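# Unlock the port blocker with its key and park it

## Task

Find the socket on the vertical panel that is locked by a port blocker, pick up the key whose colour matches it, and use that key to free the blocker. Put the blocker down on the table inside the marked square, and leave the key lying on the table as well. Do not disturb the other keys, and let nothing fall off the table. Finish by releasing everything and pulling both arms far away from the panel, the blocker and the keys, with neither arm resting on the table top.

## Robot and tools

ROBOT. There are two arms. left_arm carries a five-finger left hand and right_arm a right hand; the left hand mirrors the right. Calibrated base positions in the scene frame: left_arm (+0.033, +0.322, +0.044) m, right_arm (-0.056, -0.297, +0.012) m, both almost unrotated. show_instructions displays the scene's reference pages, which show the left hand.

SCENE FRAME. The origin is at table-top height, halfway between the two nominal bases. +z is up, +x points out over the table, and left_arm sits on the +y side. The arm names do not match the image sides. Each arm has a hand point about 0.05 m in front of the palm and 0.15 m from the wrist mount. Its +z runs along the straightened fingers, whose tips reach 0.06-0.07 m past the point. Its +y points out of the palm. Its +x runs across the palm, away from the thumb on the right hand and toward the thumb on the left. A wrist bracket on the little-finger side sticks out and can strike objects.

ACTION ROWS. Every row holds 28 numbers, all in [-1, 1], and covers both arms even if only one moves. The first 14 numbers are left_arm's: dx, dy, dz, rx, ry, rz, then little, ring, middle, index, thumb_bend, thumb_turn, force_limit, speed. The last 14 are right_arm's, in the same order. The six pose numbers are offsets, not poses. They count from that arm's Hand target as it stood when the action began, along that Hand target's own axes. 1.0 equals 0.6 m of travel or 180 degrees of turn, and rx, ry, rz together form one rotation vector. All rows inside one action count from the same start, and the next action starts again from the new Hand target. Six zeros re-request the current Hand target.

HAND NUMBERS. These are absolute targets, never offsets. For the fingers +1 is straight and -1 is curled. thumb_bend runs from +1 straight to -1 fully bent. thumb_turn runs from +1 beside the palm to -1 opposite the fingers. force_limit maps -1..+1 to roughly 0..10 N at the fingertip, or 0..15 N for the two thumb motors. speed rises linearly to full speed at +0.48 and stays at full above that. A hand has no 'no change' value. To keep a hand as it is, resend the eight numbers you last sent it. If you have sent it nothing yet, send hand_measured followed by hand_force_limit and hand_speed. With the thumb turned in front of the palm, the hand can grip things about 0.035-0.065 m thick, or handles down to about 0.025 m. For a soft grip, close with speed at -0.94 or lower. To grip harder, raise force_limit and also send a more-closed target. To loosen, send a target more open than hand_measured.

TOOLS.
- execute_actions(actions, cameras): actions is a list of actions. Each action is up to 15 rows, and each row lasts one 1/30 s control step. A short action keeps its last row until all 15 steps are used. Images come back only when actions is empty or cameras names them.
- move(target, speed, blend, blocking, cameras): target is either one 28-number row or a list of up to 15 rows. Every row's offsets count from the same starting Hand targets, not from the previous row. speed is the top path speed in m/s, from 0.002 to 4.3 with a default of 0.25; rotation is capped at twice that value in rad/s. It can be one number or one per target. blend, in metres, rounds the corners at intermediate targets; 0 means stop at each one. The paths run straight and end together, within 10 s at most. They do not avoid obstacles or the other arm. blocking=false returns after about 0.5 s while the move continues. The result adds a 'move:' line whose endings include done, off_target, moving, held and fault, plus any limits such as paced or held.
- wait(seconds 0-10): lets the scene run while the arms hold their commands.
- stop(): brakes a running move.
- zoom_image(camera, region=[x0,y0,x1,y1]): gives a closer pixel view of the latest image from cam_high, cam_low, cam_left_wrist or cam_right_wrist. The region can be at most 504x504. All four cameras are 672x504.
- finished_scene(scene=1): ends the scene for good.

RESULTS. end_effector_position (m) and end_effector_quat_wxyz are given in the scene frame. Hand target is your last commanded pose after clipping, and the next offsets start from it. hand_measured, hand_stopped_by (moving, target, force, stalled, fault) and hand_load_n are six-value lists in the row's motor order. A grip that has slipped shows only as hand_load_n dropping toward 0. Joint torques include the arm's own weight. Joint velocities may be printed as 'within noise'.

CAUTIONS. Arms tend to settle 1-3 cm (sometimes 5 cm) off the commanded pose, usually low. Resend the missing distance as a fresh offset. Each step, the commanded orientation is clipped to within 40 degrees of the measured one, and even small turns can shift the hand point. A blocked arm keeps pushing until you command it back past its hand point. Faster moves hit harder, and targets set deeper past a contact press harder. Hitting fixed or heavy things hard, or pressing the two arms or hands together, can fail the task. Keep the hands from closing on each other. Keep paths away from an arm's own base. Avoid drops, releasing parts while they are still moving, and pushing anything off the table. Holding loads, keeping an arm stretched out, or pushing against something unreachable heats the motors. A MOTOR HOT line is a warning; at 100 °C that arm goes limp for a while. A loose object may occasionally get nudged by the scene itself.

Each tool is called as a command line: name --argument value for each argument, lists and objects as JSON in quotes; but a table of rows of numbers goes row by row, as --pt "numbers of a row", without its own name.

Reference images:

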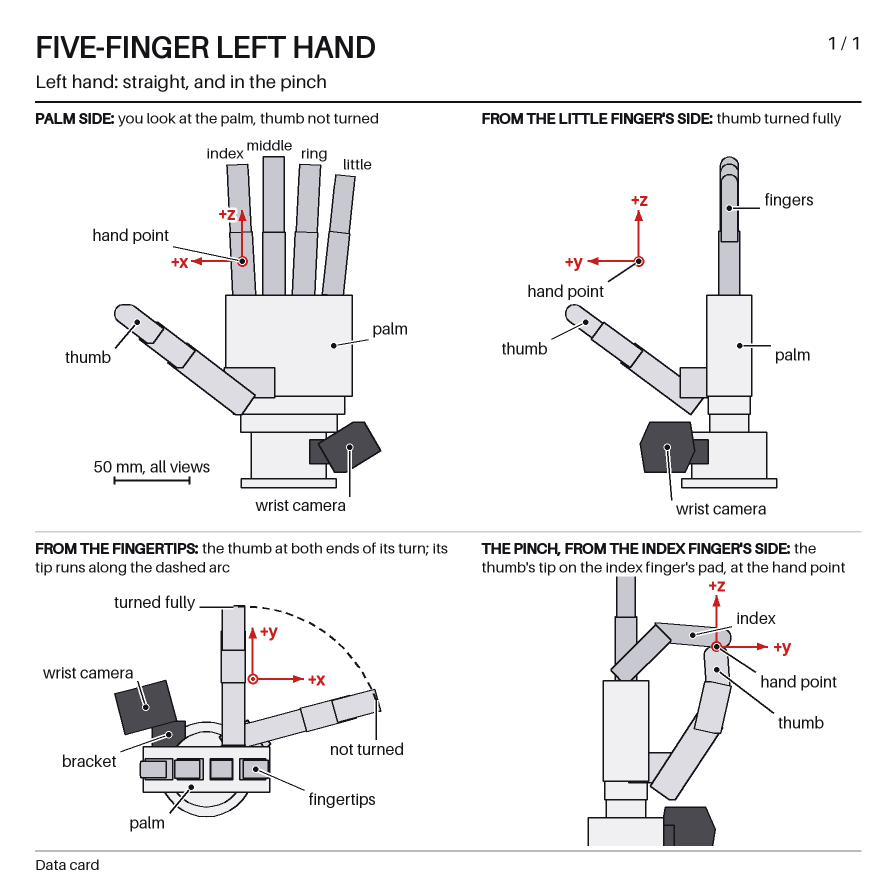

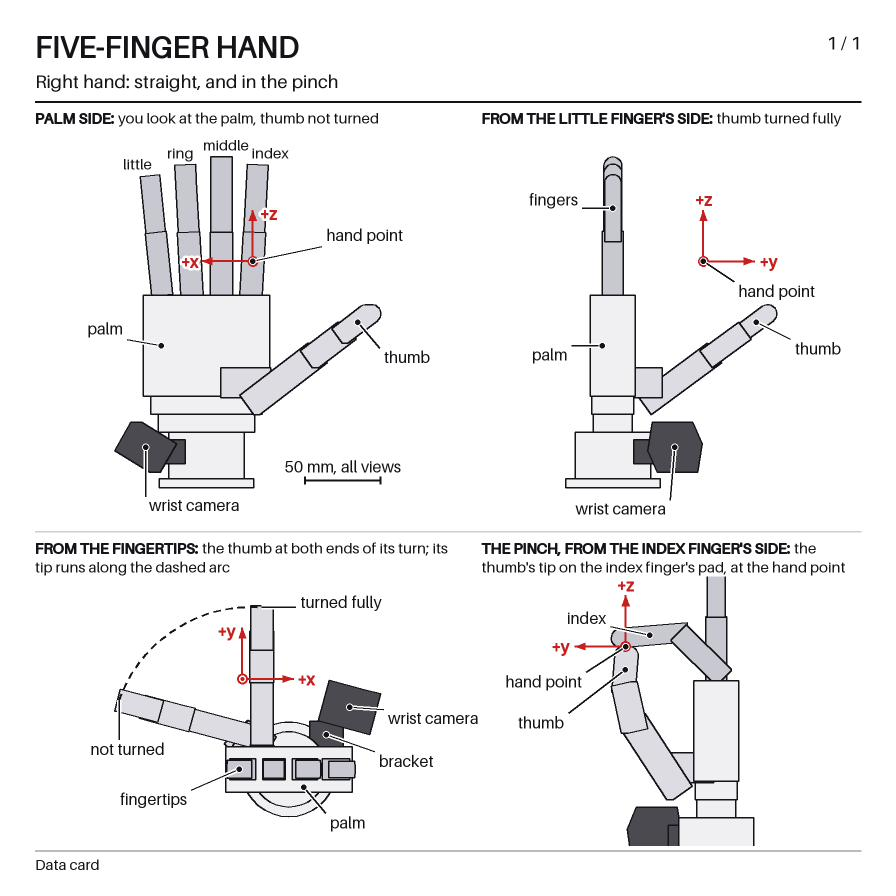

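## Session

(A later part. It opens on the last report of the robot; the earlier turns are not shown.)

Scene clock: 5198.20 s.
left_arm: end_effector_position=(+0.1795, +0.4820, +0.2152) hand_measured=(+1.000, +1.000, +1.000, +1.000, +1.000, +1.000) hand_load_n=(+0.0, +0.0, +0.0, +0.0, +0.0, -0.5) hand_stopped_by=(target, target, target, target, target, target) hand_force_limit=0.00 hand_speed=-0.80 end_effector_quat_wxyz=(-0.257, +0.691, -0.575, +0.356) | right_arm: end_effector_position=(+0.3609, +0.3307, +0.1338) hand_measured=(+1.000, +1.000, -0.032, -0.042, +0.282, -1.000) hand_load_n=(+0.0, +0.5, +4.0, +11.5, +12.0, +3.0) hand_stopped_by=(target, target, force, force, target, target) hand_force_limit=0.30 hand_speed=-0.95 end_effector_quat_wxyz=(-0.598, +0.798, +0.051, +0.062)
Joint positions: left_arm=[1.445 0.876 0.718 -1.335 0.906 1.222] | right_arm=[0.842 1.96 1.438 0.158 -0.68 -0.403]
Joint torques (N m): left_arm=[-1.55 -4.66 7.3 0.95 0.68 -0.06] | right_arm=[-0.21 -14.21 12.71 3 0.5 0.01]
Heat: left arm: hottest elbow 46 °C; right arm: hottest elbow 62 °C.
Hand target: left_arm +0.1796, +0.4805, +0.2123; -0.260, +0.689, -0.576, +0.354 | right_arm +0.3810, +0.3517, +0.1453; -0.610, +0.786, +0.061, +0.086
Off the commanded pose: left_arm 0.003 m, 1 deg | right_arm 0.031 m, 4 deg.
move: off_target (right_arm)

move --target '[0,0,0,0,0,0,1,1,1,1,1,1,0.0,-0.8,0,0.00376,-0.0128,0,0,0,1,1,-0.4,-0.4,0.28,-1,0.3,-0.95]' --speed 0.02

move --target '[0,0,0,0,0,0,1,1,1,1,1,1,0.0,-0.8,0,0.00188,-0.0064,0,0,0,1,1,-0.4,-0.4,0.28,-1,0.3,-0.95]' --speed 0.02

move --target '[0,0,0,0,0,0,1,1,1,1,1,1,0.0,-0.8,0,0.00188,-0.0064,0,0,0,1,1,-0.4,-0.4,0.28,-1,0.3,-0.95]' --speed 0.02

move --target '[0,0,0,0,0,0,1,1,1,1,1,1,0.0,-0.8,0,0.00188,-0.0064,0,0,0,1,1,-0.4,-0.4,0.28,-1,0.3,-0.95]' --speed 0.02

Scene clock: 5223.83 s.
left_arm: end_effector_position=(+0.1795, +0.4820, +0.2152) hand_measured=(+1.000, +1.000, +1.000, +1.000, +1.000, +1.000) hand_load_n=(+0.0, +0.0, +0.0, +0.0, +0.0, -0.5) hand_stopped_by=(target, target, target, target, target, target) hand_force_limit=0.00 hand_speed=-0.80 end_effector_quat_wxyz=(-0.257, +0.691, -0.575, +0.356) | right_arm: end_effector_position=(+0.3608, +0.3308, +0.1338) hand_measured=(+1.000, +1.000, -0.032, -0.042, +0.282, -1.000) hand_load_n=(+0.0, +0.0, +4.0, +11.0, +11.5, +3.0) hand_stopped_by=(target, target, force, force, target, target) hand_force_limit=0.30 hand_speed=-0.95 end_effector_quat_wxyz=(-0.598, +0.798, +0.051, +0.062)
Joint positions: left_arm=[1.445 0.876 0.718 -1.335 0.906 1.222] | right_arm=[0.842 1.96 1.438 0.158 -0.68 -0.403]
Joint torques (N m): left_arm=[-1.49 -4.72 7.32 0.99 0.68 -0.07] | right_arm=[-0.97 -15.03 11.37 3.19 0.17 -0.02]
Heat: left arm: hottest elbow 46 °C; right arm: hottest elbow 63 °C.
Hand target: left_arm +0.1796, +0.4805, +0.2123; -0.260, +0.689, -0.576, +0.354 | right_arm +0.3811, +0.3437, +0.1450; -0.610, +0.786, +0.061, +0.086
Off the commanded pose: left_arm 0.003 m, 1 deg | right_arm 0.026 m, 4 deg.
move: off_target (right_arm)

Scene clock: 5224.53 s.
left_arm: end_effector_position=(+0.1795, +0.4820, +0.2152) hand_measured=(+1.000, +1.000, +1.000, +1.000, +1.000, +1.000) hand_load_n=(+0.0, +0.0, +0.0, +0.0, +0.0, +0.0) hand_stopped_by=(target, target, target, target, target, target) hand_force_limit=0.00 hand_speed=-0.80 end_effector_quat_wxyz=(-0.257, +0.691, -0.575, +0.356) | right_arm: end_effector_position=(+0.3608, +0.3305, +0.1339) hand_measured=(+1.000, +1.000, -0.032, -0.042, +0.282, -1.000) hand_load_n=(+0.0, +0.0, +4.5, +10.5, +11.5, +2.5) hand_stopped_by=(target, target, force, force, target, target) hand_force_limit=0.30 hand_speed=-0.95 end_effector_quat_wxyz=(-0.598, +0.797, +0.051, +0.061)
Joint positions: left_arm=[1.445 0.876 0.718 -1.335 0.906 1.222] | right_arm=[0.841 1.96 1.438 0.158 -0.683 -0.403]
Joint torques (N m): left_arm=[-1.44 -4.66 7.3 0.99 0.68 -0.07] | right_arm=[-1.26 -15.44 10.67 3.3 0.12 -0.04]
Heat: left arm: hottest elbow 46 °C; right arm: hottest elbow 63 °C.
Hand target: left_arm +0.1796, +0.4805, +0.2123; -0.260, +0.689, -0.576, +0.354 | right_arm +0.3811, +0.3397, +0.1448; -0.610, +0.786, +0.061, +0.086
Off the commanded pose: left_arm 0.003 m, 1 deg | right_arm 0.025 m, 4 deg.
move: off_target (right_arm)

Scene clock: 5225.23 s.
left_arm: end_effector_position=(+0.1795, +0.4820, +0.2152) hand_measured=(+1.000, +1.000, +1.000, +1.000, +1.000, +1.000) hand_load_n=(+0.0, +0.0, +0.0, +0.0, +0.0, +0.0) hand_stopped_by=(target, target, target, target, target, target) hand_force_limit=0.00 hand_speed=-0.80 end_effector_quat_wxyz=(-0.257, +0.691, -0.575, +0.356) | right_arm: end_effector_position=(+0.3608, +0.3301, +0.1341) hand_measured=(+1.000, +1.000, -0.032, -0.042, +0.282, -1.000) hand_load_n=(+0.0, -0.5, +5.0, +10.0, +11.5, +2.0) hand_stopped_by=(target, target, force, force, target, target) hand_force_limit=0.30 hand_speed=-0.95 end_effector_quat_wxyz=(-0.599, +0.797, +0.052, +0.060)
Joint positions: left_arm=[1.445 0.876 0.718 -1.335 0.906 1.222] | right_arm=[0.84 1.96 1.438 0.158 -0.687 -0.403]
Joint torques (N m): left_arm=[-1.44 -4.66 7.25 0.99 0.69 -0.06] | right_arm=[-1.55 -15.85 9.98 3.4 0.12 -0.06]
Heat: left arm: hottest elbow 46 °C; right arm: hottest elbow 63 °C.
Hand target: left_arm +0.1796, +0.4805, +0.2123; -0.260, +0.689, -0.576, +0.354 | right_arm +0.3809, +0.3358, +0.1447; -0.610, +0.786, +0.061, +0.086
Off the commanded pose: left_arm 0.003 m, 1 deg | right_arm 0.024 m, 4 deg.
move: off_target (right_arm)

Scene clock: 5225.93 s.
left_arm: end_effector_position=(+0.1795, +0.4820, +0.2152) hand_measured=(+1.000, +1.000, +1.000, +1.000, +1.000, +1.000) hand_load_n=(-0.5, +0.0, +0.0, +0.0, -0.5, -0.5) hand_stopped_by=(target, target, target, target, target, target) hand_force_limit=0.00 hand_speed=-0.80 end_effector_quat_wxyz=(-0.257, +0.691, -0.575, +0.356) | right_arm: end_effector_position=(+0.3610, +0.3296, +0.1344) hand_measured=(+1.000, +1.000, -0.032, -0.042, +0.282, -1.000) hand_load_n=(+0.0, +0.0, +5.0, +10.0, +11.0, +1.0) hand_stopped_by=(target, target, force, force, target, target) hand_force_limit=0.30 hand_speed=-0.95 end_effector_quat_wxyz=(-0.599, +0.796, +0.053, +0.059)
Joint positions: left_arm=[1.445 0.876 0.718 -1.335 0.906 1.222] | right_arm=[0.839 1.96 1.438 0.159 -0.691 -0.403]
Joint torques (N m): left_arm=[-1.55 -4.84 7.35 1.01 0.69 -0.06] | right_arm=[-1.79 -16.32 9.26 3.47 0.12 -0.09]
Heat: left arm: hottest elbow 46 °C; right arm: hottest elbow 63 °C.
Hand target: left_arm +0.1796, +0.4805, +0.2123; -0.260, +0.689, -0.576, +0.354 | right_arm +0.3811, +0.3317, +0.1446; -0.610, +0.786, +0.061, +0.086
Off the commanded pose: left_arm 0.003 m, 1 deg | right_arm 0.022 m, 4 deg.
move: off_target (right_arm)

execute_actions --actions '[]'

zoom_image --camera "cam_right_wrist" --region '[425, 95, 485, 155]'

zoom_image --camera "cam_low" --region '[270, 205, 330, 250]'

zoom_image --camera "cam_left_wrist" --region '[360, 210, 440, 270]'

Scene clock: 5231.40 s.
left_arm: end_effector_position=(+0.1795, +0.4820, +0.2152) hand_measured=(+1.000, +1.000, +1.000, +1.000, +1.000, +1.000) hand_load_n=(+0.0, +0.0, +0.0, +0.0, +0.0, -0.5) hand_stopped_by=(target, target, target, target, target, target) hand_force_limit=0.00 hand_speed=-0.80 end_effector_quat_wxyz=(-0.257, +0.691, -0.575, +0.356) | right_arm: end_effector_position=(+0.3610, +0.3296, +0.1344) hand_measured=(+1.000, +1.000, -0.032, -0.042, +0.282, -1.000) hand_load_n=(+0.0, +0.0, +5.0, +9.5, +11.0, +1.0) hand_stopped_by=(target, target, force, force, target, target) hand_force_limit=0.30 hand_speed=-0.95 end_effector_quat_wxyz=(-0.599, +0.796, +0.053, +0.059)
Joint positions: left_arm=[1.445 0.876 0.718 -1.335 0.906 1.222] | right_arm=[0.839 1.96 1.438 0.159 -0.691 -0.403]
Joint velocities: within noise
Joint torques (N m): left_arm=[-1.49 -4.66 7.34 0.98 0.69 -0.06] | right_arm=[-1.85 -16.32 9.26 3.47 0.12 -0.09]
Heat: left arm: hottest elbow 46 °C; right arm: hottest elbow 63 °C.
Hand target: left_arm +0.1796, +0.4805, +0.2123; -0.260, +0.689, -0.576, +0.354 | right_arm +0.3811, +0.3317, +0.1446; -0.610, +0.786, +0.061, +0.086
Off the commanded pose: left_arm 0.003 m, 1 deg | right_arm 0.022 m, 4 deg.

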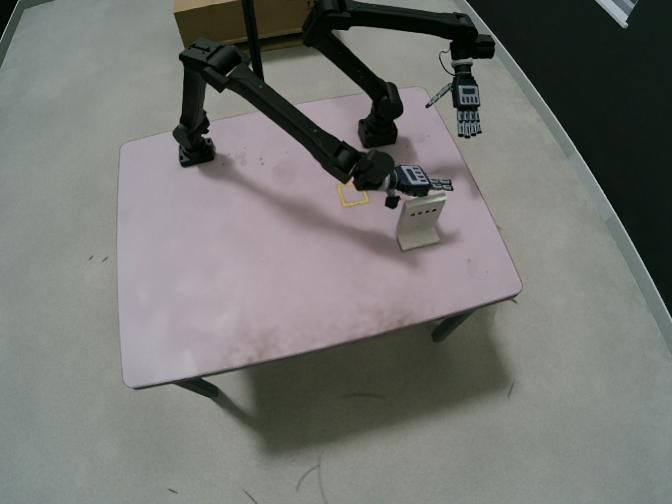

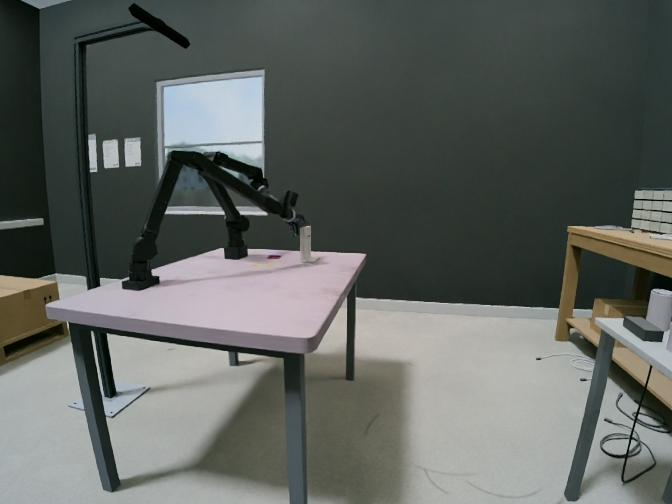

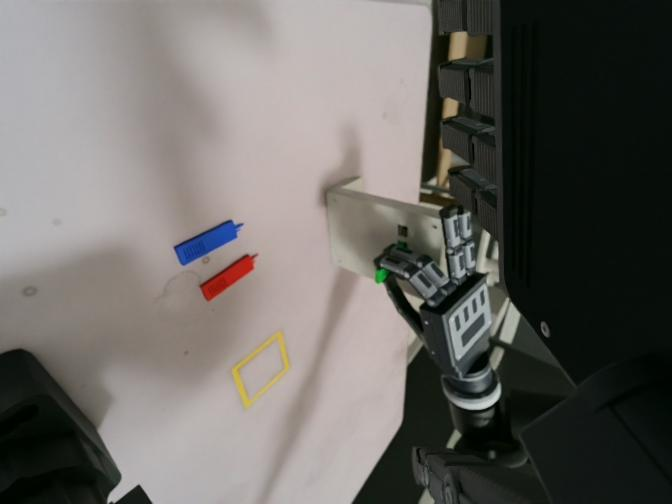

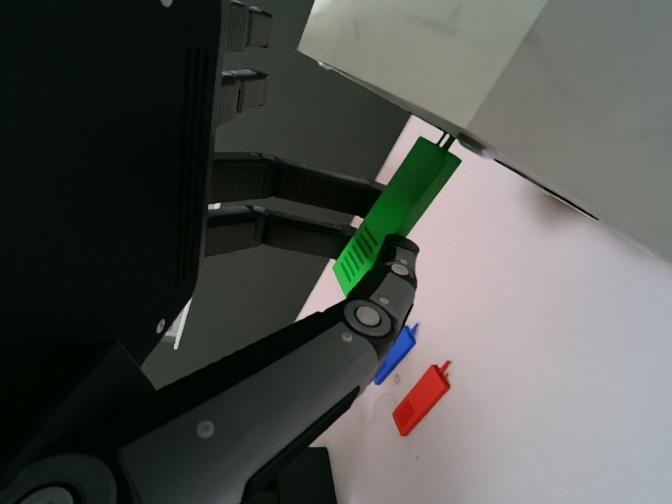

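Scaled by 8.400 from the camera's 672x504 image, which has a finer 960x720 frame.

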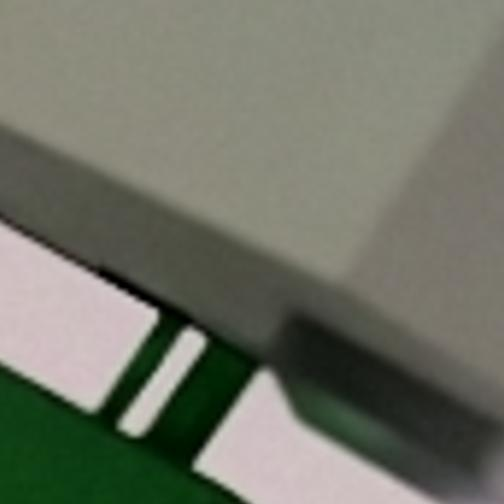

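Scaled by 8.400 from the camera's 672x504 image, which has a finer 960x720 frame.

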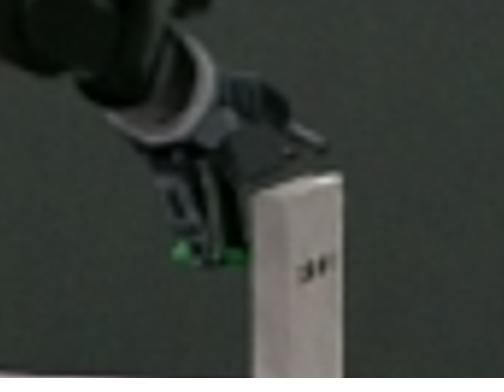

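Scaled by 6.300 from the camera's 672x504 image, which has a finer 960x720 frame.

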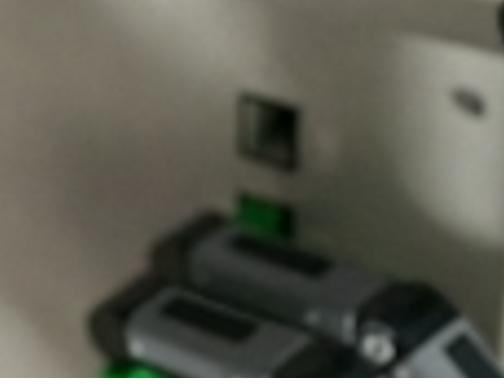

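move --target '[0,0,0,0,0,0,1,1,1,1,1,1,0.0,-0.8,0.00489,-0.0009,0.0067,0,0,0,1,1,-0.4,-0.4,0.28,-1,0.3,-0.95]' --speed 0.02

move --target '[0,0,0,0,0,0,1,1,1,1,1,1,0.0,-0.8,0.00035,-0.00156,-0.00046,0,0,0,1,1,-0.4,-0.4,0.28,-1,0.3,-0.95]' --speed 0.02

move --target '[0,0,0,0,0,0,1,1,1,1,1,1,0.0,-0.8,0.00035,-0.00156,-0.00046,0,0,0,1,1,-0.4,-0.4,0.28,-1,0.3,-0.95]' --speed 0.02

move --target '[0,0,0,0,0,0,1,1,1,1,1,1,0.0,-0.8,0.0007,-0.00312,-0.00092,0,0,0,1,1,-0.4,-0.4,0.28,-1,0.3,-0.95]' --speed 0.02

Scene clock: 5270.40 s.
left_arm: end_effector_position=(+0.1795, +0.4820, +0.2152) hand_measured=(+1.000, +1.000, +1.000, +1.000, +1.000, +1.000) hand_load_n=(+0.0, +0.0, +0.0, +0.0, +0.0, +0.0) hand_stopped_by=(target, target, target, target, target, target) hand_force_limit=0.00 hand_speed=-0.80 end_effector_quat_wxyz=(-0.257, +0.691, -0.575, +0.356) | right_arm: end_effector_position=(+0.3610, +0.3296, +0.1344) hand_measured=(+1.000, +1.000, -0.032, -0.042, +0.282, -1.000) hand_load_n=(+0.0, +0.0, +5.5, +10.0, +11.0, +1.0) hand_stopped_by=(target, target, force, force, target, target) hand_force_limit=0.30 hand_speed=-0.95 end_effector_quat_wxyz=(-0.599, +0.796, +0.053, +0.059)
Joint positions: left_arm=[1.445 0.876 0.718 -1.335 0.906 1.222] | right_arm=[0.839 1.96 1.438 0.159 -0.691 -0.403]
Joint torques (N m): left_arm=[-1.49 -4.6 7.28 0.98 0.68 -0.06] | right_arm=[-1.79 -15.62 10.44 3.23 0.17 -0.08]
Heat: left arm: hottest elbow 46 °C; right arm: hottest elbow 60 °C.
Hand target: left_arm +0.1796, +0.4805, +0.2123; -0.260, +0.689, -0.576, +0.354 | right_arm +0.3841, +0.3357, +0.1447; -0.610, +0.786, +0.061, +0.086
Off the commanded pose: left_arm 0.003 m, 1 deg | right_arm 0.026 m, 4 deg.
move: off_target (right_arm)

Scene clock: 5271.10 s.
left_arm: end_effector_position=(+0.1795, +0.4820, +0.2152) hand_measured=(+1.000, +1.000, +1.000, +1.000, +1.000, +1.000) hand_load_n=(+0.0, +0.0, -0.5, +0.0, +0.0, +0.0) hand_stopped_by=(target, target, target, target, target, target) hand_force_limit=0.00 hand_speed=-0.80 end_effector_quat_wxyz=(-0.257, +0.691, -0.575, +0.356) | right_arm: end_effector_position=(+0.3610, +0.3296, +0.1344) hand_measured=(+1.000, +1.000, -0.032, -0.042, +0.282, -1.000) hand_load_n=(-0.5, +0.0, +5.0, +10.0, +11.5, +1.5) hand_stopped_by=(target, target, force, force, target, target) hand_force_limit=0.30 hand_speed=-0.95 end_effector_quat_wxyz=(-0.599, +0.796, +0.053, +0.059)
Joint positions: left_arm=[1.445 0.876 0.718 -1.335 0.906 1.222] | right_arm=[0.839 1.96 1.438 0.159 -0.691 -0.403]
Joint torques (N m): left_arm=[-1.49 -4.6 7.3 0.99 0.69 -0.06] | right_arm=[-1.79 -15.68 10.51 3.14 0.16 -0.08]
Heat: left arm: hottest elbow 46 °C; right arm: hottest elbow 60 °C.
Hand target: left_arm +0.1796, +0.4805, +0.2123; -0.260, +0.689, -0.576, +0.354 | right_arm +0.3841, +0.3357, +0.1457; -0.610, +0.786, +0.061, +0.086
Off the commanded pose: left_arm 0.003 m, 1 deg | right_arm 0.026 m, 4 deg.
move: off_target (right_arm)

Scene clock: 5271.80 s.
left_arm: end_effector_position=(+0.1795, +0.4820, +0.2152) hand_measured=(+1.000, +1.000, +1.000, +1.000, +1.000, +1.000) hand_load_n=(+0.0, +0.0, -0.5, +0.0, +0.0, +0.0) hand_stopped_by=(target, target, target, target, target, target) hand_force_limit=0.00 hand_speed=-0.80 end_effector_quat_wxyz=(-0.257, +0.691, -0.575, +0.356) | right_arm: end_effector_position=(+0.3610, +0.3296, +0.1344) hand_measured=(+1.000, +1.000, -0.032, -0.042, +0.282, -1.000) hand_load_n=(+0.0, +0.0, +5.0, +10.0, +11.5, +1.5) hand_stopped_by=(target, target, force, force, target, target) hand_force_limit=0.30 hand_speed=-0.95 end_effector_quat_wxyz=(-0.599, +0.796, +0.053, +0.059)
Joint positions: left_arm=[1.445 0.876 0.718 -1.335 0.906 1.222] | right_arm=[0.839 1.96 1.438 0.159 -0.691 -0.403]
Joint torques (N m): left_arm=[-1.49 -4.72 7.32 1.01 0.68 -0.07] | right_arm=[-1.73 -15.79 10.58 3.06 0.16 -0.08]
Heat: left arm: hottest elbow 46 °C; right arm: hottest elbow 60 °C.
Hand target: left_arm +0.1796, +0.4805, +0.2123; -0.260, +0.689, -0.576, +0.354 | right_arm +0.3841, +0.3357, +0.1467; -0.610, +0.786, +0.061, +0.086
Off the commanded pose: left_arm 0.003 m, 1 deg | right_arm 0.027 m, 4 deg.
move: off_target (right_arm)

Scene clock: 5272.50 s.
left_arm: end_effector_position=(+0.1795, +0.4820, +0.2152) hand_measured=(+1.000, +1.000, +1.000, +1.000, +1.000, +1.000) hand_load_n=(+0.0, +0.0, +0.0, -0.5, +0.0, -0.5) hand_stopped_by=(target, target, target, target, target, target) hand_force_limit=0.00 hand_speed=-0.80 end_effector_quat_wxyz=(-0.257, +0.691, -0.575, +0.356) | right_arm: end_effector_position=(+0.3610, +0.3296, +0.1344) hand_measured=(+1.000, +1.000, -0.032, -0.042, +0.282, -1.000) hand_load_n=(+0.0, +0.0, +5.0, +10.0, +11.0, +1.0) hand_stopped_by=(target, target, force, force, target, target) hand_force_limit=0.30 hand_speed=-0.95 end_effector_quat_wxyz=(-0.599, +0.796, +0.053, +0.059)
Joint positions: left_arm=[1.445 0.876 0.718 -1.335 0.906 1.222] | right_arm=[0.839 1.96 1.438 0.159 -0.691 -0.403]
Joint torques (N m): left_arm=[-1.61 -4.84 7.3 0.99 0.69 -0.07] | right_arm=[-1.79 -16.03 10.69 2.88 0.16 -0.08]
Heat: left arm: hottest elbow 46 °C; right arm: hottest elbow 60 °C.
Hand target: left_arm +0.1796, +0.4805, +0.2123; -0.260, +0.689, -0.576, +0.354 | right_arm +0.3841, +0.3356, +0.1487; -0.610, +0.786, +0.061, +0.086
Off the commanded pose: left_arm 0.003 m, 1 deg | right_arm 0.028 m, 4 deg.
move: off_target (right_arm)

move --target '[0,0,0,0,0,0,1,1,1,1,1,1,0.0,-0.8,0.0007,-0.00312,-0.00092,0.0109,0.0022,0.0007,1,1,-0.4,-0.4,0.28,-1,0.3,-0.95]' --speed 0.02

move --target '[0,0,0,0,0,0,1,1,1,1,1,1,0.0,-0.8,-0.0007,0.00312,0.00092,-0.0163,-0.0033,-0.001,1,1,-0.4,-0.4,0.28,-1,0.3,-0.95]' --speed 0.02

move --target '[0,0,0,0,0,0,1,1,1,1,1,1,0.0,-0.8,-0.0007,0.00312,0.00092,-0.0163,-0.0033,-0.001,1,1,-0.4,-0.4,0.28,-1,0.3,-0.95]' --speed 0.02

Scene clock: 5280.77 s.
left_arm: end_effector_position=(+0.1795, +0.4820, +0.2152) hand_measured=(+1.000, +1.000, +1.000, +1.000, +1.000, +1.000) hand_load_n=(+0.0, +0.0, +0.0, +0.0, +0.0, +0.0) hand_stopped_by=(target, target, target, target, target, target) hand_force_limit=0.00 hand_speed=-0.80 end_effector_quat_wxyz=(-0.257, +0.691, -0.575, +0.356) | right_arm: end_effector_position=(+0.3621, +0.3305, +0.1404) hand_measured=(+1.000, +1.000, -0.032, -0.042, +0.282, -1.000) hand_load_n=(+0.0, +0.0, +3.0, +11.5, +12.5, +4.0) hand_stopped_by=(target, target, force, force, target, target) hand_force_limit=0.30 hand_speed=-0.95 end_effector_quat_wxyz=(-0.609, +0.790, +0.048, +0.054)
Joint positions: left_arm=[1.445 0.876 0.718 -1.335 0.906 1.222] | right_arm=[0.834 1.96 1.438 0.185 -0.705 -0.374]
Joint torques (N m): left_arm=[-1.61 -4.72 7.3 0.98 0.67 -0.06] | right_arm=[-1.73 -15.97 9.32 4.3 0.28 -0.11]
Heat: left arm: hottest elbow 46 °C; right arm: hottest elbow 60 °C.
Hand target: left_arm +0.1796, +0.4805, +0.2123; -0.260, +0.689, -0.576, +0.354 | right_arm +0.3841, +0.3355, +0.1507; -0.623, +0.775, +0.060, +0.087
Off the commanded pose: left_arm 0.003 m, 1 deg | right_arm 0.025 m, 5 deg.
move: off_target (right_arm)

Scene clock: 5282.60 s.
left_arm: end_effector_position=(+0.1795, +0.4820, +0.2152) hand_measured=(+1.000, +1.000, +1.000, +1.000, +1.000, +1.000) hand_load_n=(+0.0, +0.5, +0.0, +0.0, +0.0, -0.5) hand_stopped_by=(target, target, target, target, target, target) hand_force_limit=0.00 hand_speed=-0.80 end_effector_quat_wxyz=(-0.257, +0.691, -0.575, +0.356) | right_arm: end_effector_position=(+0.3618, +0.3284, +0.1345) hand_measured=(+1.000, +1.000, -0.032, -0.042, +0.282, -1.000) hand_load_n=(+0.0, +0.0, +7.0, +8.5, +10.5, +0.5) hand_stopped_by=(target, target, force, force, target, target) hand_force_limit=0.30 hand_speed=-0.95 end_effector_quat_wxyz=(-0.600, +0.796, +0.053, +0.058)
Joint positions: left_arm=[1.445 0.876 0.718 -1.335 0.906 1.222] | right_arm=[0.836 1.96 1.438 0.158 -0.695 -0.402]
Joint torques (N m): left_arm=[-1.44 -4.66 7.32 0.99 0.68 -0.06] | right_arm=[-1.26 -16.03 11.47 1.61 0.6 -0.2]
Heat: left arm: hottest elbow 46 °C; right arm: hottest elbow 60 °C.
Hand target: left_arm +0.1796, +0.4805, +0.2123; -0.260, +0.689, -0.576, +0.354 | right_arm +0.3840, +0.3357, +0.1487; -0.603, +0.791, +0.062, +0.085
Off the commanded pose: left_arm 0.003 m, 1 deg | right_arm 0.027 m, 3 deg.
move: off_target (right_arm)

Scene clock: 5284.40 s.
left_arm: end_effector_position=(+0.1795, +0.4820, +0.2152) hand_measured=(+1.000, +1.000, +1.000, +1.000, +1.000, +1.000) hand_load_n=(+0.0, +0.0, +0.0, +0.0, +0.0, -0.5) hand_stopped_by=(target, target, target, target, target, target) hand_force_limit=0.00 hand_speed=-0.80 end_effector_quat_wxyz=(-0.257, +0.691, -0.575, +0.356) | right_arm: end_effector_position=(+0.3626, +0.3288, +0.1343) hand_measured=(+1.000, +1.000, -0.032, -0.042, +0.282, -1.000) hand_load_n=(+0.0, +0.0, +7.0, +7.5, +11.0, +0.0) hand_stopped_by=(target, target, force, force, target, target) hand_force_limit=0.30 hand_speed=-0.95 end_effector_quat_wxyz=(-0.579, +0.811, +0.055, +0.059)
Joint positions: left_arm=[1.445 0.876 0.718 -1.335 0.906 1.222] | right_arm=[0.843 1.96 1.474 0.06 -0.674 -0.444]
Joint torques (N m): left_arm=[-1.38 -4.6 7.35 0.96 0.69 -0.08] | right_arm=[-1.32 -16.03 11.49 1.59 0.49 -0.19]
Heat: left arm: hottest elbow 46 °C; right arm: hottest elbow 60 °C.
Hand target: left_arm +0.1796, +0.4805, +0.2123; -0.260, +0.689, -0.576, +0.354 | right_arm +0.3838, +0.3357, +0.1463; -0.582, +0.807, +0.064, +0.083
Off the commanded pose: left_arm 0.003 m, 1 deg | right_arm 0.026 m, 3 deg.
move: off_target (right_arm)

execute_actions --actions '[]'

zoom_image --camera "cam_right_wrist" --region '[425, 95, 485, 155]'

zoom_image --camera "cam_left_wrist" --region '[360, 210, 440, 270]'

Scene clock: 5289.93 s.
left_arm: end_effector_position=(+0.1795, +0.4820, +0.2152) hand_measured=(+1.000, +1.000, +1.000, +1.000, +1.000, +1.000) hand_load_n=(+0.0, +0.0, +0.0, +0.0, +0.0, -0.5) hand_stopped_by=(target, target, target, target, target, target) hand_force_limit=0.00 hand_speed=-0.80 end_effector_quat_wxyz=(-0.257, +0.691, -0.575, +0.356) | right_arm: end_effector_position=(+0.3627, +0.3289, +0.1345) hand_measured=(+1.000, +1.000, -0.032, -0.042, +0.282, -1.000) hand_load_n=(+0.0, -0.5, +7.0, +7.5, +11.0, +0.0) hand_stopped_by=(target, target, force, force, target, target) hand_force_limit=0.30 hand_speed=-0.95 end_effector_quat_wxyz=(-0.579, +0.811, +0.055, +0.059)
Joint positions: left_arm=[1.445 0.876 0.718 -1.335 0.906 1.222] | right_arm=[0.843 1.96 1.474 0.06 -0.674 -0.445]
Joint velocities: within noise
Joint torques (N m): left_arm=[-1.44 -4.66 7.32 1.01 0.69 -0.06] | right_arm=[-1.32 -16.09 11.51 1.68 0.49 -0.2]
Heat: left arm: hottest elbow 46 °C; right arm: hottest elbow 61 °C.
Hand target: left_arm +0.1796, +0.4805, +0.2123; -0.260, +0.689, -0.576, +0.354 | right_arm +0.3839, +0.3358, +0.1465; -0.582, +0.806, +0.064, +0.084
Off the commanded pose: left_arm 0.003 m, 1 deg | right_arm 0.025 m, 3 deg.

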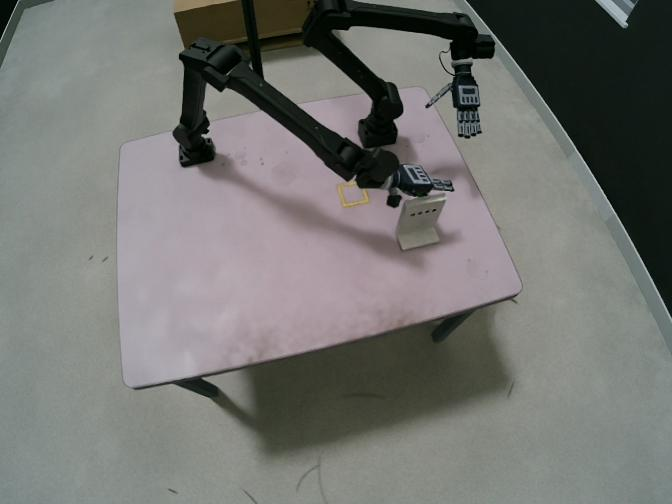

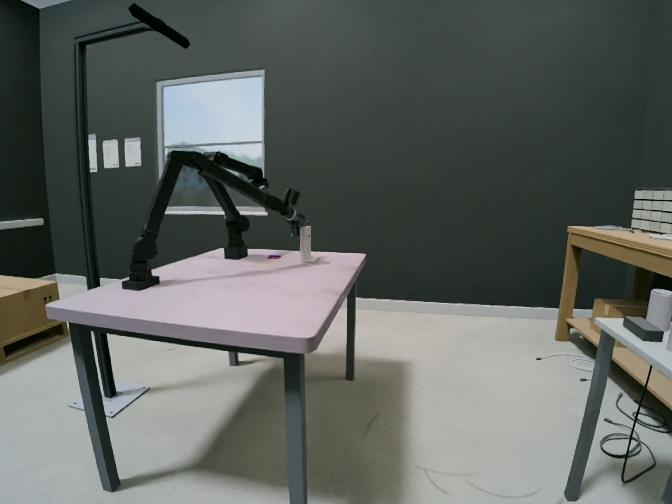

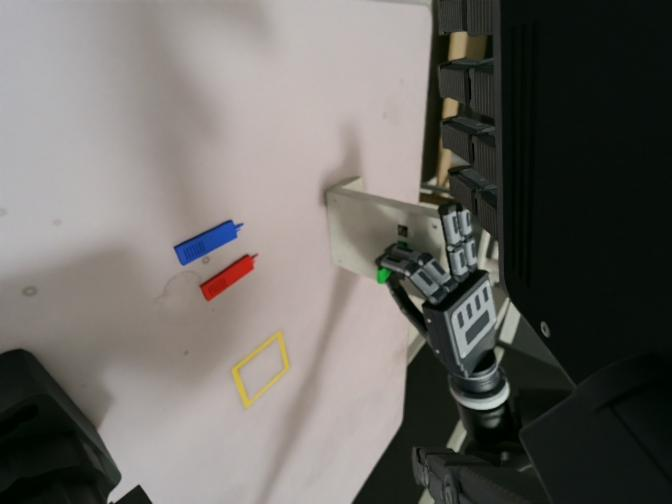

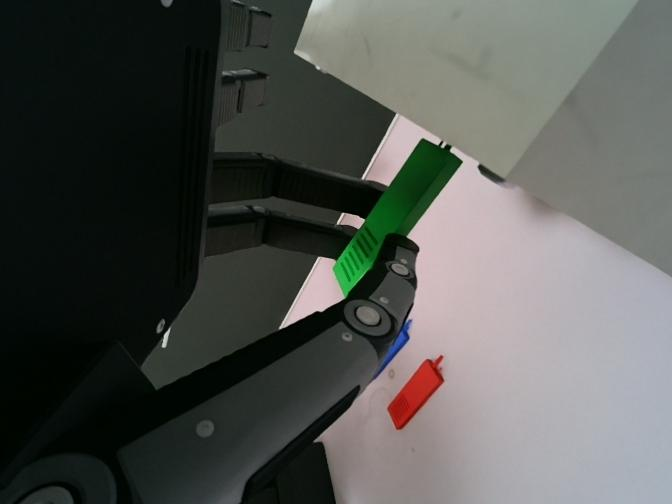

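Scaled by 8.400 from the camera's 672x504 image, which has a finer 960x720 frame.

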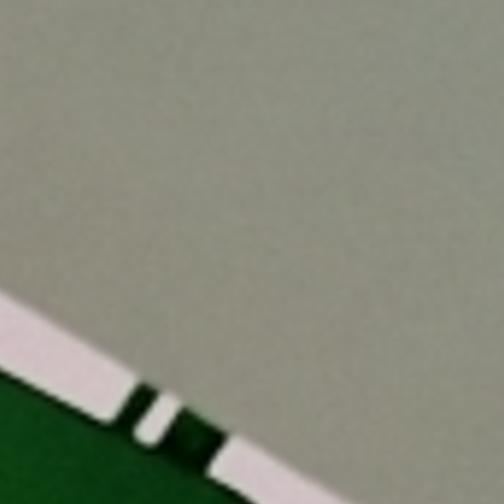

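Scaled by 6.300 from the camera's 672x504 image, which has a finer 960x720 frame.

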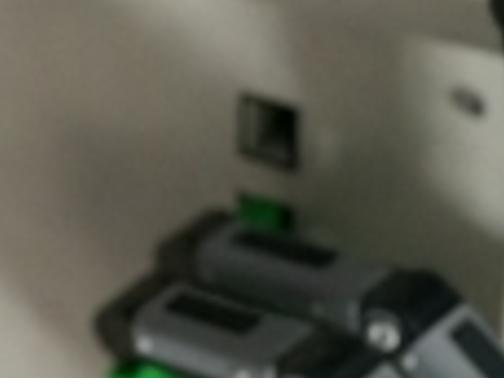

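move --target '[0,0,0,0,0,0,1,1,1,1,1,1,0.0,-0.8,0,0,0,0.0163,0.0033,0.001,1,1,-0.4,-0.4,0.28,-1,0.3,-0.95]' --speed 0.02

move --target '[0,0,0,0,0,0,1,1,1,1,1,1,0.0,-0.8,0.0016,0.0003,0.0001,-0.0163,-0.0033,-0.001,1,1,-0.4,-0.4,0.28,-1,0.3,-0.95]' --speed 0.02

move --target '[0,0,0,0,0,0,1,1,1,1,1,1,0.0,-0.8,0,0,0,-0.0109,-0.0022,-0.0007,1,1,-0.4,-0.4,0.28,-1,0.3,-0.95]' --speed 0.02

Scene clock: 5300.70 s.
left_arm: end_effector_position=(+0.1795, +0.4820, +0.2152) hand_measured=(+1.000, +1.000, +1.000, +1.000, +1.000, +1.000) hand_load_n=(+0.0, +0.0, +0.0, -0.5, +0.0, +0.0) hand_stopped_by=(target, target, target, target, target, target) hand_force_limit=0.00 hand_speed=-0.80 end_effector_quat_wxyz=(-0.257, +0.691, -0.575, +0.356) | right_arm: end_effector_position=(+0.3637, +0.3312, +0.1394) hand_measured=(+1.000, +1.000, -0.032, -0.042, +0.284, -1.000) hand_load_n=(+0.0, +0.0, +2.5, +10.5, +13.0, +4.5) hand_stopped_by=(target, target, force, force, target, target) hand_force_limit=0.30 hand_speed=-0.95 end_effector_quat_wxyz=(-0.589, +0.805, +0.051, +0.055)
Joint positions: left_arm=[1.445 0.876 0.718 -1.335 0.906 1.222] | right_arm=[0.839 1.962 1.474 0.089 -0.686 -0.416]
Joint torques (N m): left_arm=[-1.55 -4.66 7.3 0.95 0.68 -0.07] | right_arm=[-1.61 -15.97 9.02 4.36 0.17 -0.09]
Heat: left arm: hottest elbow 46 °C; right arm: hottest elbow 63 °C.
Hand target: left_arm +0.1796, +0.4805, +0.2123; -0.260, +0.689, -0.576, +0.354 | right_arm +0.3840, +0.3357, +0.1465; -0.603, +0.791, +0.062, +0.085
Off the commanded pose: left_arm 0.003 m, 1 deg | right_arm 0.022 m, 4 deg.
move: off_target (right_arm)

Scene clock: 5302.47 s.
left_arm: end_effector_position=(+0.1795, +0.4820, +0.2152) hand_measured=(+1.000, +1.000, +1.000, +1.000, +1.000, +1.000) hand_load_n=(+0.0, +0.0, +0.0, +0.0, +0.0, -0.5) hand_stopped_by=(target, target, target, target, target, target) hand_force_limit=0.00 hand_speed=-0.80 end_effector_quat_wxyz=(-0.257, +0.691, -0.575, +0.356) | right_arm: end_effector_position=(+0.3632, +0.3290, +0.1344) hand_measured=(+1.000, +1.000, -0.032, -0.042, +0.284, -1.000) hand_load_n=(+0.0, +0.0, +6.5, +8.5, +11.0, +1.0) hand_stopped_by=(target, target, force, force, target, target) hand_force_limit=0.30 hand_speed=-0.95 end_effector_quat_wxyz=(-0.579, +0.811, +0.054, +0.057)
Joint positions: left_arm=[1.445 0.876 0.718 -1.335 0.906 1.222] | right_arm=[0.842 1.962 1.477 0.059 -0.676 -0.442]
Joint torques (N m): left_arm=[-1.44 -4.54 7.28 0.99 0.69 -0.06] | right_arm=[-1.26 -16.03 11.47 1.69 0.56 -0.25]
Heat: left arm: hottest elbow 46 °C; right arm: hottest elbow 63 °C.
Hand target: left_arm +0.1796, +0.4805, +0.2123; -0.260, +0.689, -0.576, +0.354 | right_arm +0.3849, +0.3357, +0.1464; -0.582, +0.806, +0.064, +0.083
Off the commanded pose: left_arm 0.003 m, 1 deg | right_arm 0.026 m, 3 deg.
move: off_target (right_arm)

Scene clock: 5303.83 s.
left_arm: end_effector_position=(+0.1795, +0.4820, +0.2152) hand_measured=(+1.000, +1.000, +1.000, +1.000, +1.000, +1.000) hand_load_n=(-0.5, +0.0, +0.0, +0.0, +0.0, -0.5) hand_stopped_by=(target, target, target, target, target, target) hand_force_limit=0.00 hand_speed=-0.80 end_effector_quat_wxyz=(-0.257, +0.691, -0.575, +0.356) | right_arm: end_effector_position=(+0.3632, +0.3290, +0.1348) hand_measured=(+1.000, +1.000, -0.032, -0.042, +0.284, -1.000) hand_load_n=(+0.0, +0.0, +7.0, +7.5, +10.5, +0.5) hand_stopped_by=(target, target, force, force, target, target) hand_force_limit=0.30 hand_speed=-0.95 end_effector_quat_wxyz=(-0.565, +0.821, +0.057, +0.058)
Joint positions: left_arm=[1.445 0.876 0.718 -1.335 0.906 1.222] | right_arm=[0.847 1.961 1.502 -0.007 -0.66 -0.471]
Joint torques (N m): left_arm=[-1.38 -4.54 7.32 1.05 0.69 -0.06] | right_arm=[-1.38 -16.03 11.67 1.66 0.45 -0.18]
Heat: left arm: hottest elbow 46 °C; right arm: hottest elbow 63 °C.
Hand target: left_arm +0.1796, +0.4805, +0.2123; -0.260, +0.689, -0.576, +0.354 | right_arm +0.3850, +0.3356, +0.1465; -0.568, +0.817, +0.066, +0.082
Off the commanded pose: left_arm 0.003 m, 1 deg | right_arm 0.025 m, 3 deg.
move: off_target (right_arm)

wait --seconds 0.1 --cameras '["cam_right_wrist"]'

zoom_image --camera "cam_right_wrist" --region '[405, 95, 485, 175]'

Scene clock: 5307.30 s.
left_arm: end_effector_position=(+0.1795, +0.4820, +0.2152) hand_measured=(+1.000, +1.000, +1.000, +1.000, +1.000, +1.000) hand_load_n=(+0.0, +0.0, +0.0, +0.0, +0.0, -0.5) hand_stopped_by=(target, target, target, target, target, target) hand_force_limit=0.00 hand_speed=-0.80 end_effector_quat_wxyz=(-0.257, +0.691, -0.575, +0.356) | right_arm: end_effector_position=(+0.3632, +0.3290, +0.1348) hand_measured=(+1.000, +1.000, -0.032, -0.042, +0.284, -1.000) hand_load_n=(+0.0, +0.0, +7.0, +7.5, +11.0, +0.0) hand_stopped_by=(target, target, force, force, target, target) hand_force_limit=0.30 hand_speed=-0.95 end_effector_quat_wxyz=(-0.565, +0.821, +0.057, +0.058)
Joint positions: left_arm=[1.445 0.876 0.718 -1.335 0.906 1.222] | right_arm=[0.847 1.961 1.502 -0.007 -0.66 -0.471]
Joint torques (N m): left_arm=[-1.67 -4.72 7.28 0.94 0.68 -0.06] | right_arm=[-1.38 -16.03 11.63 1.69 0.44 -0.18]
Heat: left arm: hottest elbow 46 °C; right arm: hottest elbow 63 °C.
Hand target: left_arm +0.1796, +0.4805, +0.2123; -0.260, +0.689, -0.576, +0.354 | right_arm +0.3850, +0.3356, +0.1465; -0.568, +0.816, +0.066, +0.082
Off the commanded pose: left_arm 0.003 m, 1 deg | right_arm 0.025 m, 3 deg.
wait: 0.10 s; at rest from the start
Images, in order (width x height): cam_right_wrist 672x504.

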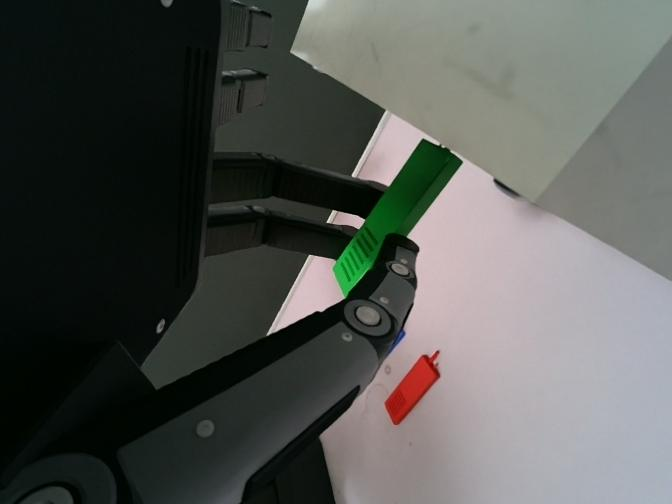

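Scaled by 6.300 from the camera's 672x504 image, which has a finer 960x720 frame.

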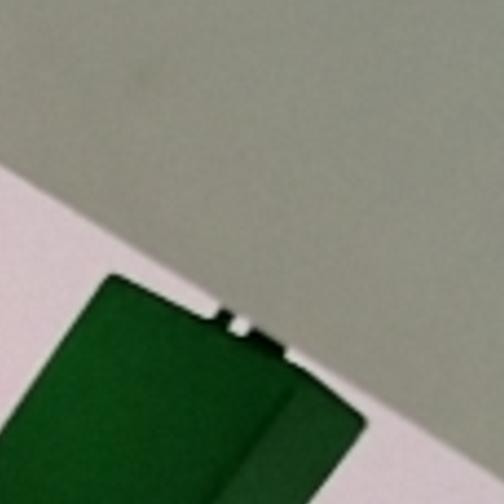

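move --target '[0,0,0,0,0,0,1,1,1,1,1,1,0.0,-0.8,-0.0021,0.0062,0.0023,0,0,0,1,1,-0.4,-0.4,0.28,-1,0.3,-0.95]' --speed 0.02

move --target '[0,0,0,0,0,0,1,1,1,1,1,1,0.0,-0.8,-0.0098,-0.0020,-0.0006,0,0,0,1,1,-0.4,-0.4,0.28,-1,0.3,-0.95]' --speed 0.02

move --target '[0,0,0,0,0,0,1,1,1,1,1,1,0.0,-0.8,-0.0098,-0.0020,-0.0006,0,0,0,1,1,-0.4,-0.4,0.28,-1,0.3,-0.95]' --speed 0.02 --cameras '["cam_right_wrist"]'

Scene clock: 5323.27 s.
left_arm: end_effector_position=(+0.1795, +0.4820, +0.2152) hand_measured=(+1.000, +1.000, +1.000, +1.000, +1.000, +1.000) hand_load_n=(+0.0, +0.0, +0.0, +0.0, +0.0, +0.0) hand_stopped_by=(target, target, target, target, target, target) hand_force_limit=0.00 hand_speed=-0.80 end_effector_quat_wxyz=(-0.257, +0.691, -0.575, +0.356) | right_arm: end_effector_position=(+0.3631, +0.3291, +0.1348) hand_measured=(+1.000, +1.000, -0.032, -0.042, +0.284, -1.000) hand_load_n=(+0.0, +0.0, +7.0, +7.5, +10.5, +0.0) hand_stopped_by=(target, target, force, force, target, target) hand_force_limit=0.30 hand_speed=-0.95 end_effector_quat_wxyz=(-0.565, +0.821, +0.057, +0.058)
Joint positions: left_arm=[1.445 0.876 0.718 -1.335 0.906 1.222] | right_arm=[0.847 1.961 1.502 -0.007 -0.659 -0.471]
Joint torques (N m): left_arm=[-1.44 -4.72 7.36 0.96 0.68 -0.06] | right_arm=[-1.32 -15.68 11.28 2.04 0.45 -0.19]
Heat: left arm: hottest elbow 46 °C; right arm: hottest elbow 64 °C.
Hand target: left_arm +0.1796, +0.4805, +0.2123; -0.260, +0.689, -0.576, +0.354 | right_arm +0.3844, +0.3357, +0.1424; -0.568, +0.816, +0.066, +0.082
Off the commanded pose: left_arm 0.003 m, 1 deg | right_arm 0.024 m, 3 deg.
move: off_target (right_arm)

Scene clock: 5323.97 s.
left_arm: end_effector_position=(+0.1795, +0.4820, +0.2152) hand_measured=(+1.000, +1.000, +1.000, +1.000, +1.000, +1.000) hand_load_n=(+0.0, +0.0, +0.0, +0.0, +0.0, -0.5) hand_stopped_by=(target, target, target, target, target, target) hand_force_limit=0.00 hand_speed=-0.80 end_effector_quat_wxyz=(-0.257, +0.691, -0.575, +0.356) | right_arm: end_effector_position=(+0.3630, +0.3297, +0.1344) hand_measured=(+1.000, +1.000, -0.032, -0.042, +0.284, -1.000) hand_load_n=(+0.0, +0.0, +6.0, +8.5, +11.0, +1.0) hand_stopped_by=(target, target, force, force, target, target) hand_force_limit=0.30 hand_speed=-0.95 end_effector_quat_wxyz=(-0.564, +0.822, +0.056, +0.060)
Joint positions: left_arm=[1.445 0.876 0.718 -1.335 0.906 1.222] | right_arm=[0.849 1.961 1.502 -0.007 -0.653 -0.471]
Joint torques (N m): left_arm=[-1.44 -4.84 7.32 0.98 0.69 -0.07] | right_arm=[-0.91 -16.32 10.26 2.36 0.43 -0.14]
Heat: left arm: hottest elbow 46 °C; right arm: hottest elbow 64 °C.
Hand target: left_arm +0.1796, +0.4805, +0.2123; -0.260, +0.689, -0.576, +0.354 | right_arm +0.3785, +0.3356, +0.1424; -0.568, +0.816, +0.066, +0.082
Off the commanded pose: left_arm 0.003 m, 1 deg | right_arm 0.018 m, 3 deg.
move: off_target (right_arm)

Scene clock: 5324.67 s.
left_arm: end_effector_position=(+0.1795, +0.4820, +0.2152) hand_measured=(+1.000, +1.000, +1.000, +1.000, +1.000, +1.000) hand_load_n=(+0.0, +0.0, +0.0, +0.0, +0.0, -0.5) hand_stopped_by=(target, target, target, target, target, target) hand_force_limit=0.00 hand_speed=-0.80 end_effector_quat_wxyz=(-0.257, +0.691, -0.575, +0.356) | right_arm: end_effector_position=(+0.3631, +0.3305, +0.1346) hand_measured=(+1.000, +1.000, -0.032, -0.042, +0.284, -1.000) hand_load_n=(+0.0, +0.0, +5.0, +8.5, +11.5, +1.5) hand_stopped_by=(target, target, force, force, target, target) hand_force_limit=0.30 hand_speed=-0.95 end_effector_quat_wxyz=(-0.563, +0.822, +0.055, +0.063)
Joint positions: left_arm=[1.445 0.876 0.718 -1.335 0.906 1.222] | right_arm=[0.852 1.96 1.502 -0.007 -0.645 -0.471]
Joint torques (N m): left_arm=[-1.44 -4.66 7.35 0.98 0.68 -0.06] | right_arm=[-0.5 -16.97 9.21 2.66 0.36 -0.11]
Heat: left arm: hottest elbow 46 °C; right arm: hottest elbow 64 °C.
Hand target: left_arm +0.1796, +0.4805, +0.2123; -0.260, +0.689, -0.576, +0.354 | right_arm +0.3726, +0.3356, +0.1422; -0.568, +0.817, +0.066, +0.082
Off the commanded pose: left_arm 0.003 m, 1 deg | right_arm 0.013 m, 3 deg.
move: off_target (right_arm)
Images, in order (width x height): cam_right_wrist 672x504.

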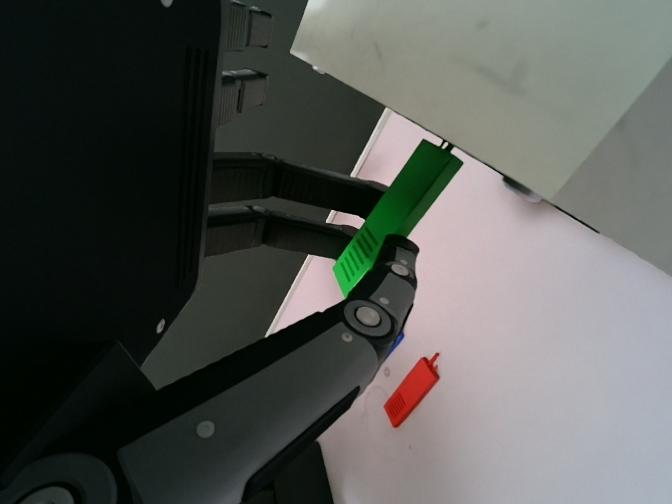

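move --target '[0,0,0,0,0,0,1,1,1,1,1,1,0.0,-0.8,-0.0098,-0.0020,-0.0006,0,0,0,1,1,-0.4,-0.4,0.28,-1,0.3,-0.95]' --speed 0.02

move --target '[0,0,0,0,0,0,1,1,1,1,1,1,0.0,-0.8,-0.0098,-0.0020,-0.0006,0,0,0,1,1,-0.4,-0.4,0.28,-1,0.3,-0.95]' --speed 0.02

move --target '[0,0,0,0,0,0,1,1,1,1,1,1,0.0,-0.8,-0.0098,-0.0020,-0.0006,0,0,0,1,1,-0.4,-0.4,0.28,-1,0.3,-0.95]' --speed 0.02 --cameras '["cam_right_wrist","cam_left_wrist"]'

Scene clock: 5333.87 s.
left_arm: end_effector_position=(+0.1795, +0.4820, +0.2152) hand_measured=(+1.000, +1.000, +1.000, +1.000, +1.000, +1.000) hand_load_n=(+0.0, +0.0, -0.5, +0.0, +0.0, +0.0) hand_stopped_by=(target, target, target, target, target, target) hand_force_limit=0.00 hand_speed=-0.80 end_effector_quat_wxyz=(-0.257, +0.691, -0.575, +0.356) | right_arm: end_effector_position=(+0.3629, +0.3314, +0.1352) hand_measured=(+1.000, +1.000, -0.032, -0.042, +0.284, -1.000) hand_load_n=(+0.0, +0.0, +4.5, +9.0, +12.0, +2.5) hand_stopped_by=(target, target, force, force, target, target) hand_force_limit=0.30 hand_speed=-0.95 end_effector_quat_wxyz=(-0.562, +0.823, +0.054, +0.065)
Joint positions: left_arm=[1.445 0.876 0.718 -1.335 0.906 1.222] | right_arm=[0.854 1.959 1.502 -0.007 -0.637 -0.471]
Joint torques (N m): left_arm=[-1.44 -4.78 7.28 0.95 0.68 -0.07] | right_arm=[-0.03 -17.49 8.13 2.99 0.25 -0.07]
Heat: left arm: hottest elbow 46 °C; right arm: hottest elbow 63 °C.
Hand target: left_arm +0.1796, +0.4805, +0.2123; -0.260, +0.689, -0.576, +0.354 | right_arm +0.3664, +0.3357, +0.1423; -0.568, +0.817, +0.066, +0.082
Off the commanded pose: left_arm 0.003 m, 1 deg | right_arm 0.009 m, 3 deg.
move: off_target (right_arm)

Scene clock: 5334.70 s.
left_arm: end_effector_position=(+0.1795, +0.4820, +0.2152) hand_measured=(+1.000, +1.000, +1.000, +1.000, +1.000, +1.000) hand_load_n=(+0.0, +0.0, +0.0, +0.0, -0.5, +0.0) hand_stopped_by=(target, target, target, target, target, target) hand_force_limit=0.00 hand_speed=-0.80 end_effector_quat_wxyz=(-0.257, +0.691, -0.575, +0.356) | right_arm: end_effector_position=(+0.3615, +0.3315, +0.1350) hand_measured=(+1.000, +1.000, -0.032, -0.042, +0.284, -1.000) hand_load_n=(+0.0, +0.0, +6.5, +7.5, +11.5, +0.0) hand_stopped_by=(target, target, force, force, target, target) hand_force_limit=0.30 hand_speed=-0.95 end_effector_quat_wxyz=(-0.561, +0.823, +0.053, +0.070)
Joint positions: left_arm=[1.445 0.876 0.718 -1.335 0.906 1.222] | right_arm=[0.859 1.954 1.493 -0.001 -0.624 -0.471]
Joint torques (N m): left_arm=[-1.49 -4.78 7.3 0.99 0.68 -0.07] | right_arm=[0.15 -17.79 7.68 3.06 -0.02 -0.03]
Heat: left arm: hottest elbow 46 °C; right arm: hottest elbow 63 °C.
Hand target: left_arm +0.1796, +0.4805, +0.2123; -0.260, +0.689, -0.576, +0.354 | right_arm +0.3604, +0.3358, +0.1423; -0.568, +0.816, +0.066, +0.082
Off the commanded pose: left_arm 0.003 m, 1 deg | right_arm 0.008 m, 2 deg.
move: done

Scene clock: 5335.53 s.
left_arm: end_effector_position=(+0.1795, +0.4820, +0.2152) hand_measured=(+1.000, +1.000, +1.000, +1.000, +1.000, +1.000) hand_load_n=(+0.0, +0.0, +0.0, +0.0, +0.0, +0.0) hand_stopped_by=(target, target, target, target, target, target) hand_force_limit=0.00 hand_speed=-0.80 end_effector_quat_wxyz=(-0.257, +0.691, -0.575, +0.356) | right_arm: end_effector_position=(+0.3590, +0.3323, +0.1351) hand_measured=(+1.000, +1.000, -0.032, -0.042, +0.284, -1.000) hand_load_n=(+0.0, +0.0, +8.0, +6.0, +11.5, -1.5) hand_stopped_by=(target, target, force, force, target, target) hand_force_limit=0.30 hand_speed=-0.95 end_effector_quat_wxyz=(-0.562, +0.822, +0.055, +0.075)
Joint positions: left_arm=[1.445 0.876 0.718 -1.335 0.906 1.222] | right_arm=[0.864 1.948 1.482 0.014 -0.615 -0.472]
Joint torques (N m): left_arm=[-1.55 -4.72 7.31 0.95 0.69 -0.06] | right_arm=[0.32 -17.9 7.39 2.84 -0.15 0.01]
Heat: left arm: hottest elbow 46 °C; right arm: hottest elbow 63 °C.
Hand target: left_arm +0.1796, +0.4805, +0.2123; -0.260, +0.689, -0.576, +0.354 | right_arm +0.3544, +0.3357, +0.1423; -0.568, +0.816, +0.066, +0.082
Off the commanded pose: left_arm 0.003 m, 1 deg | right_arm 0.009 m, 2 deg.
move: done
Images, in order (width x height): cam_left_wrist 672x504, cam_right_wrist 672x504.

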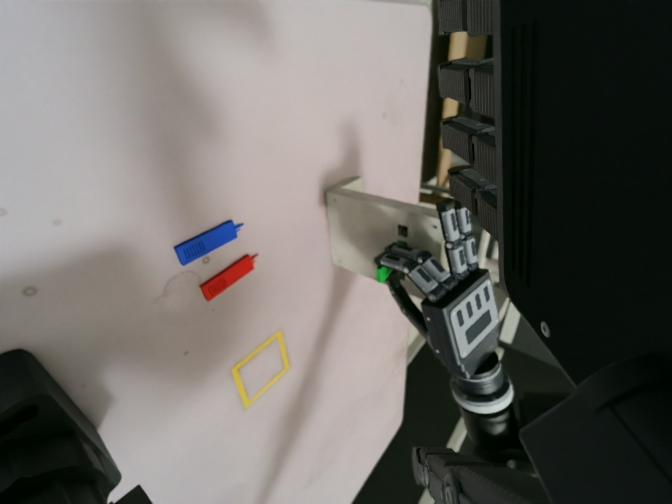

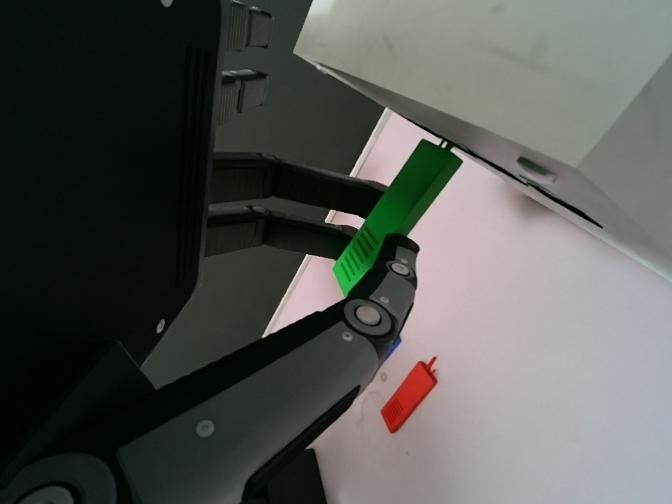

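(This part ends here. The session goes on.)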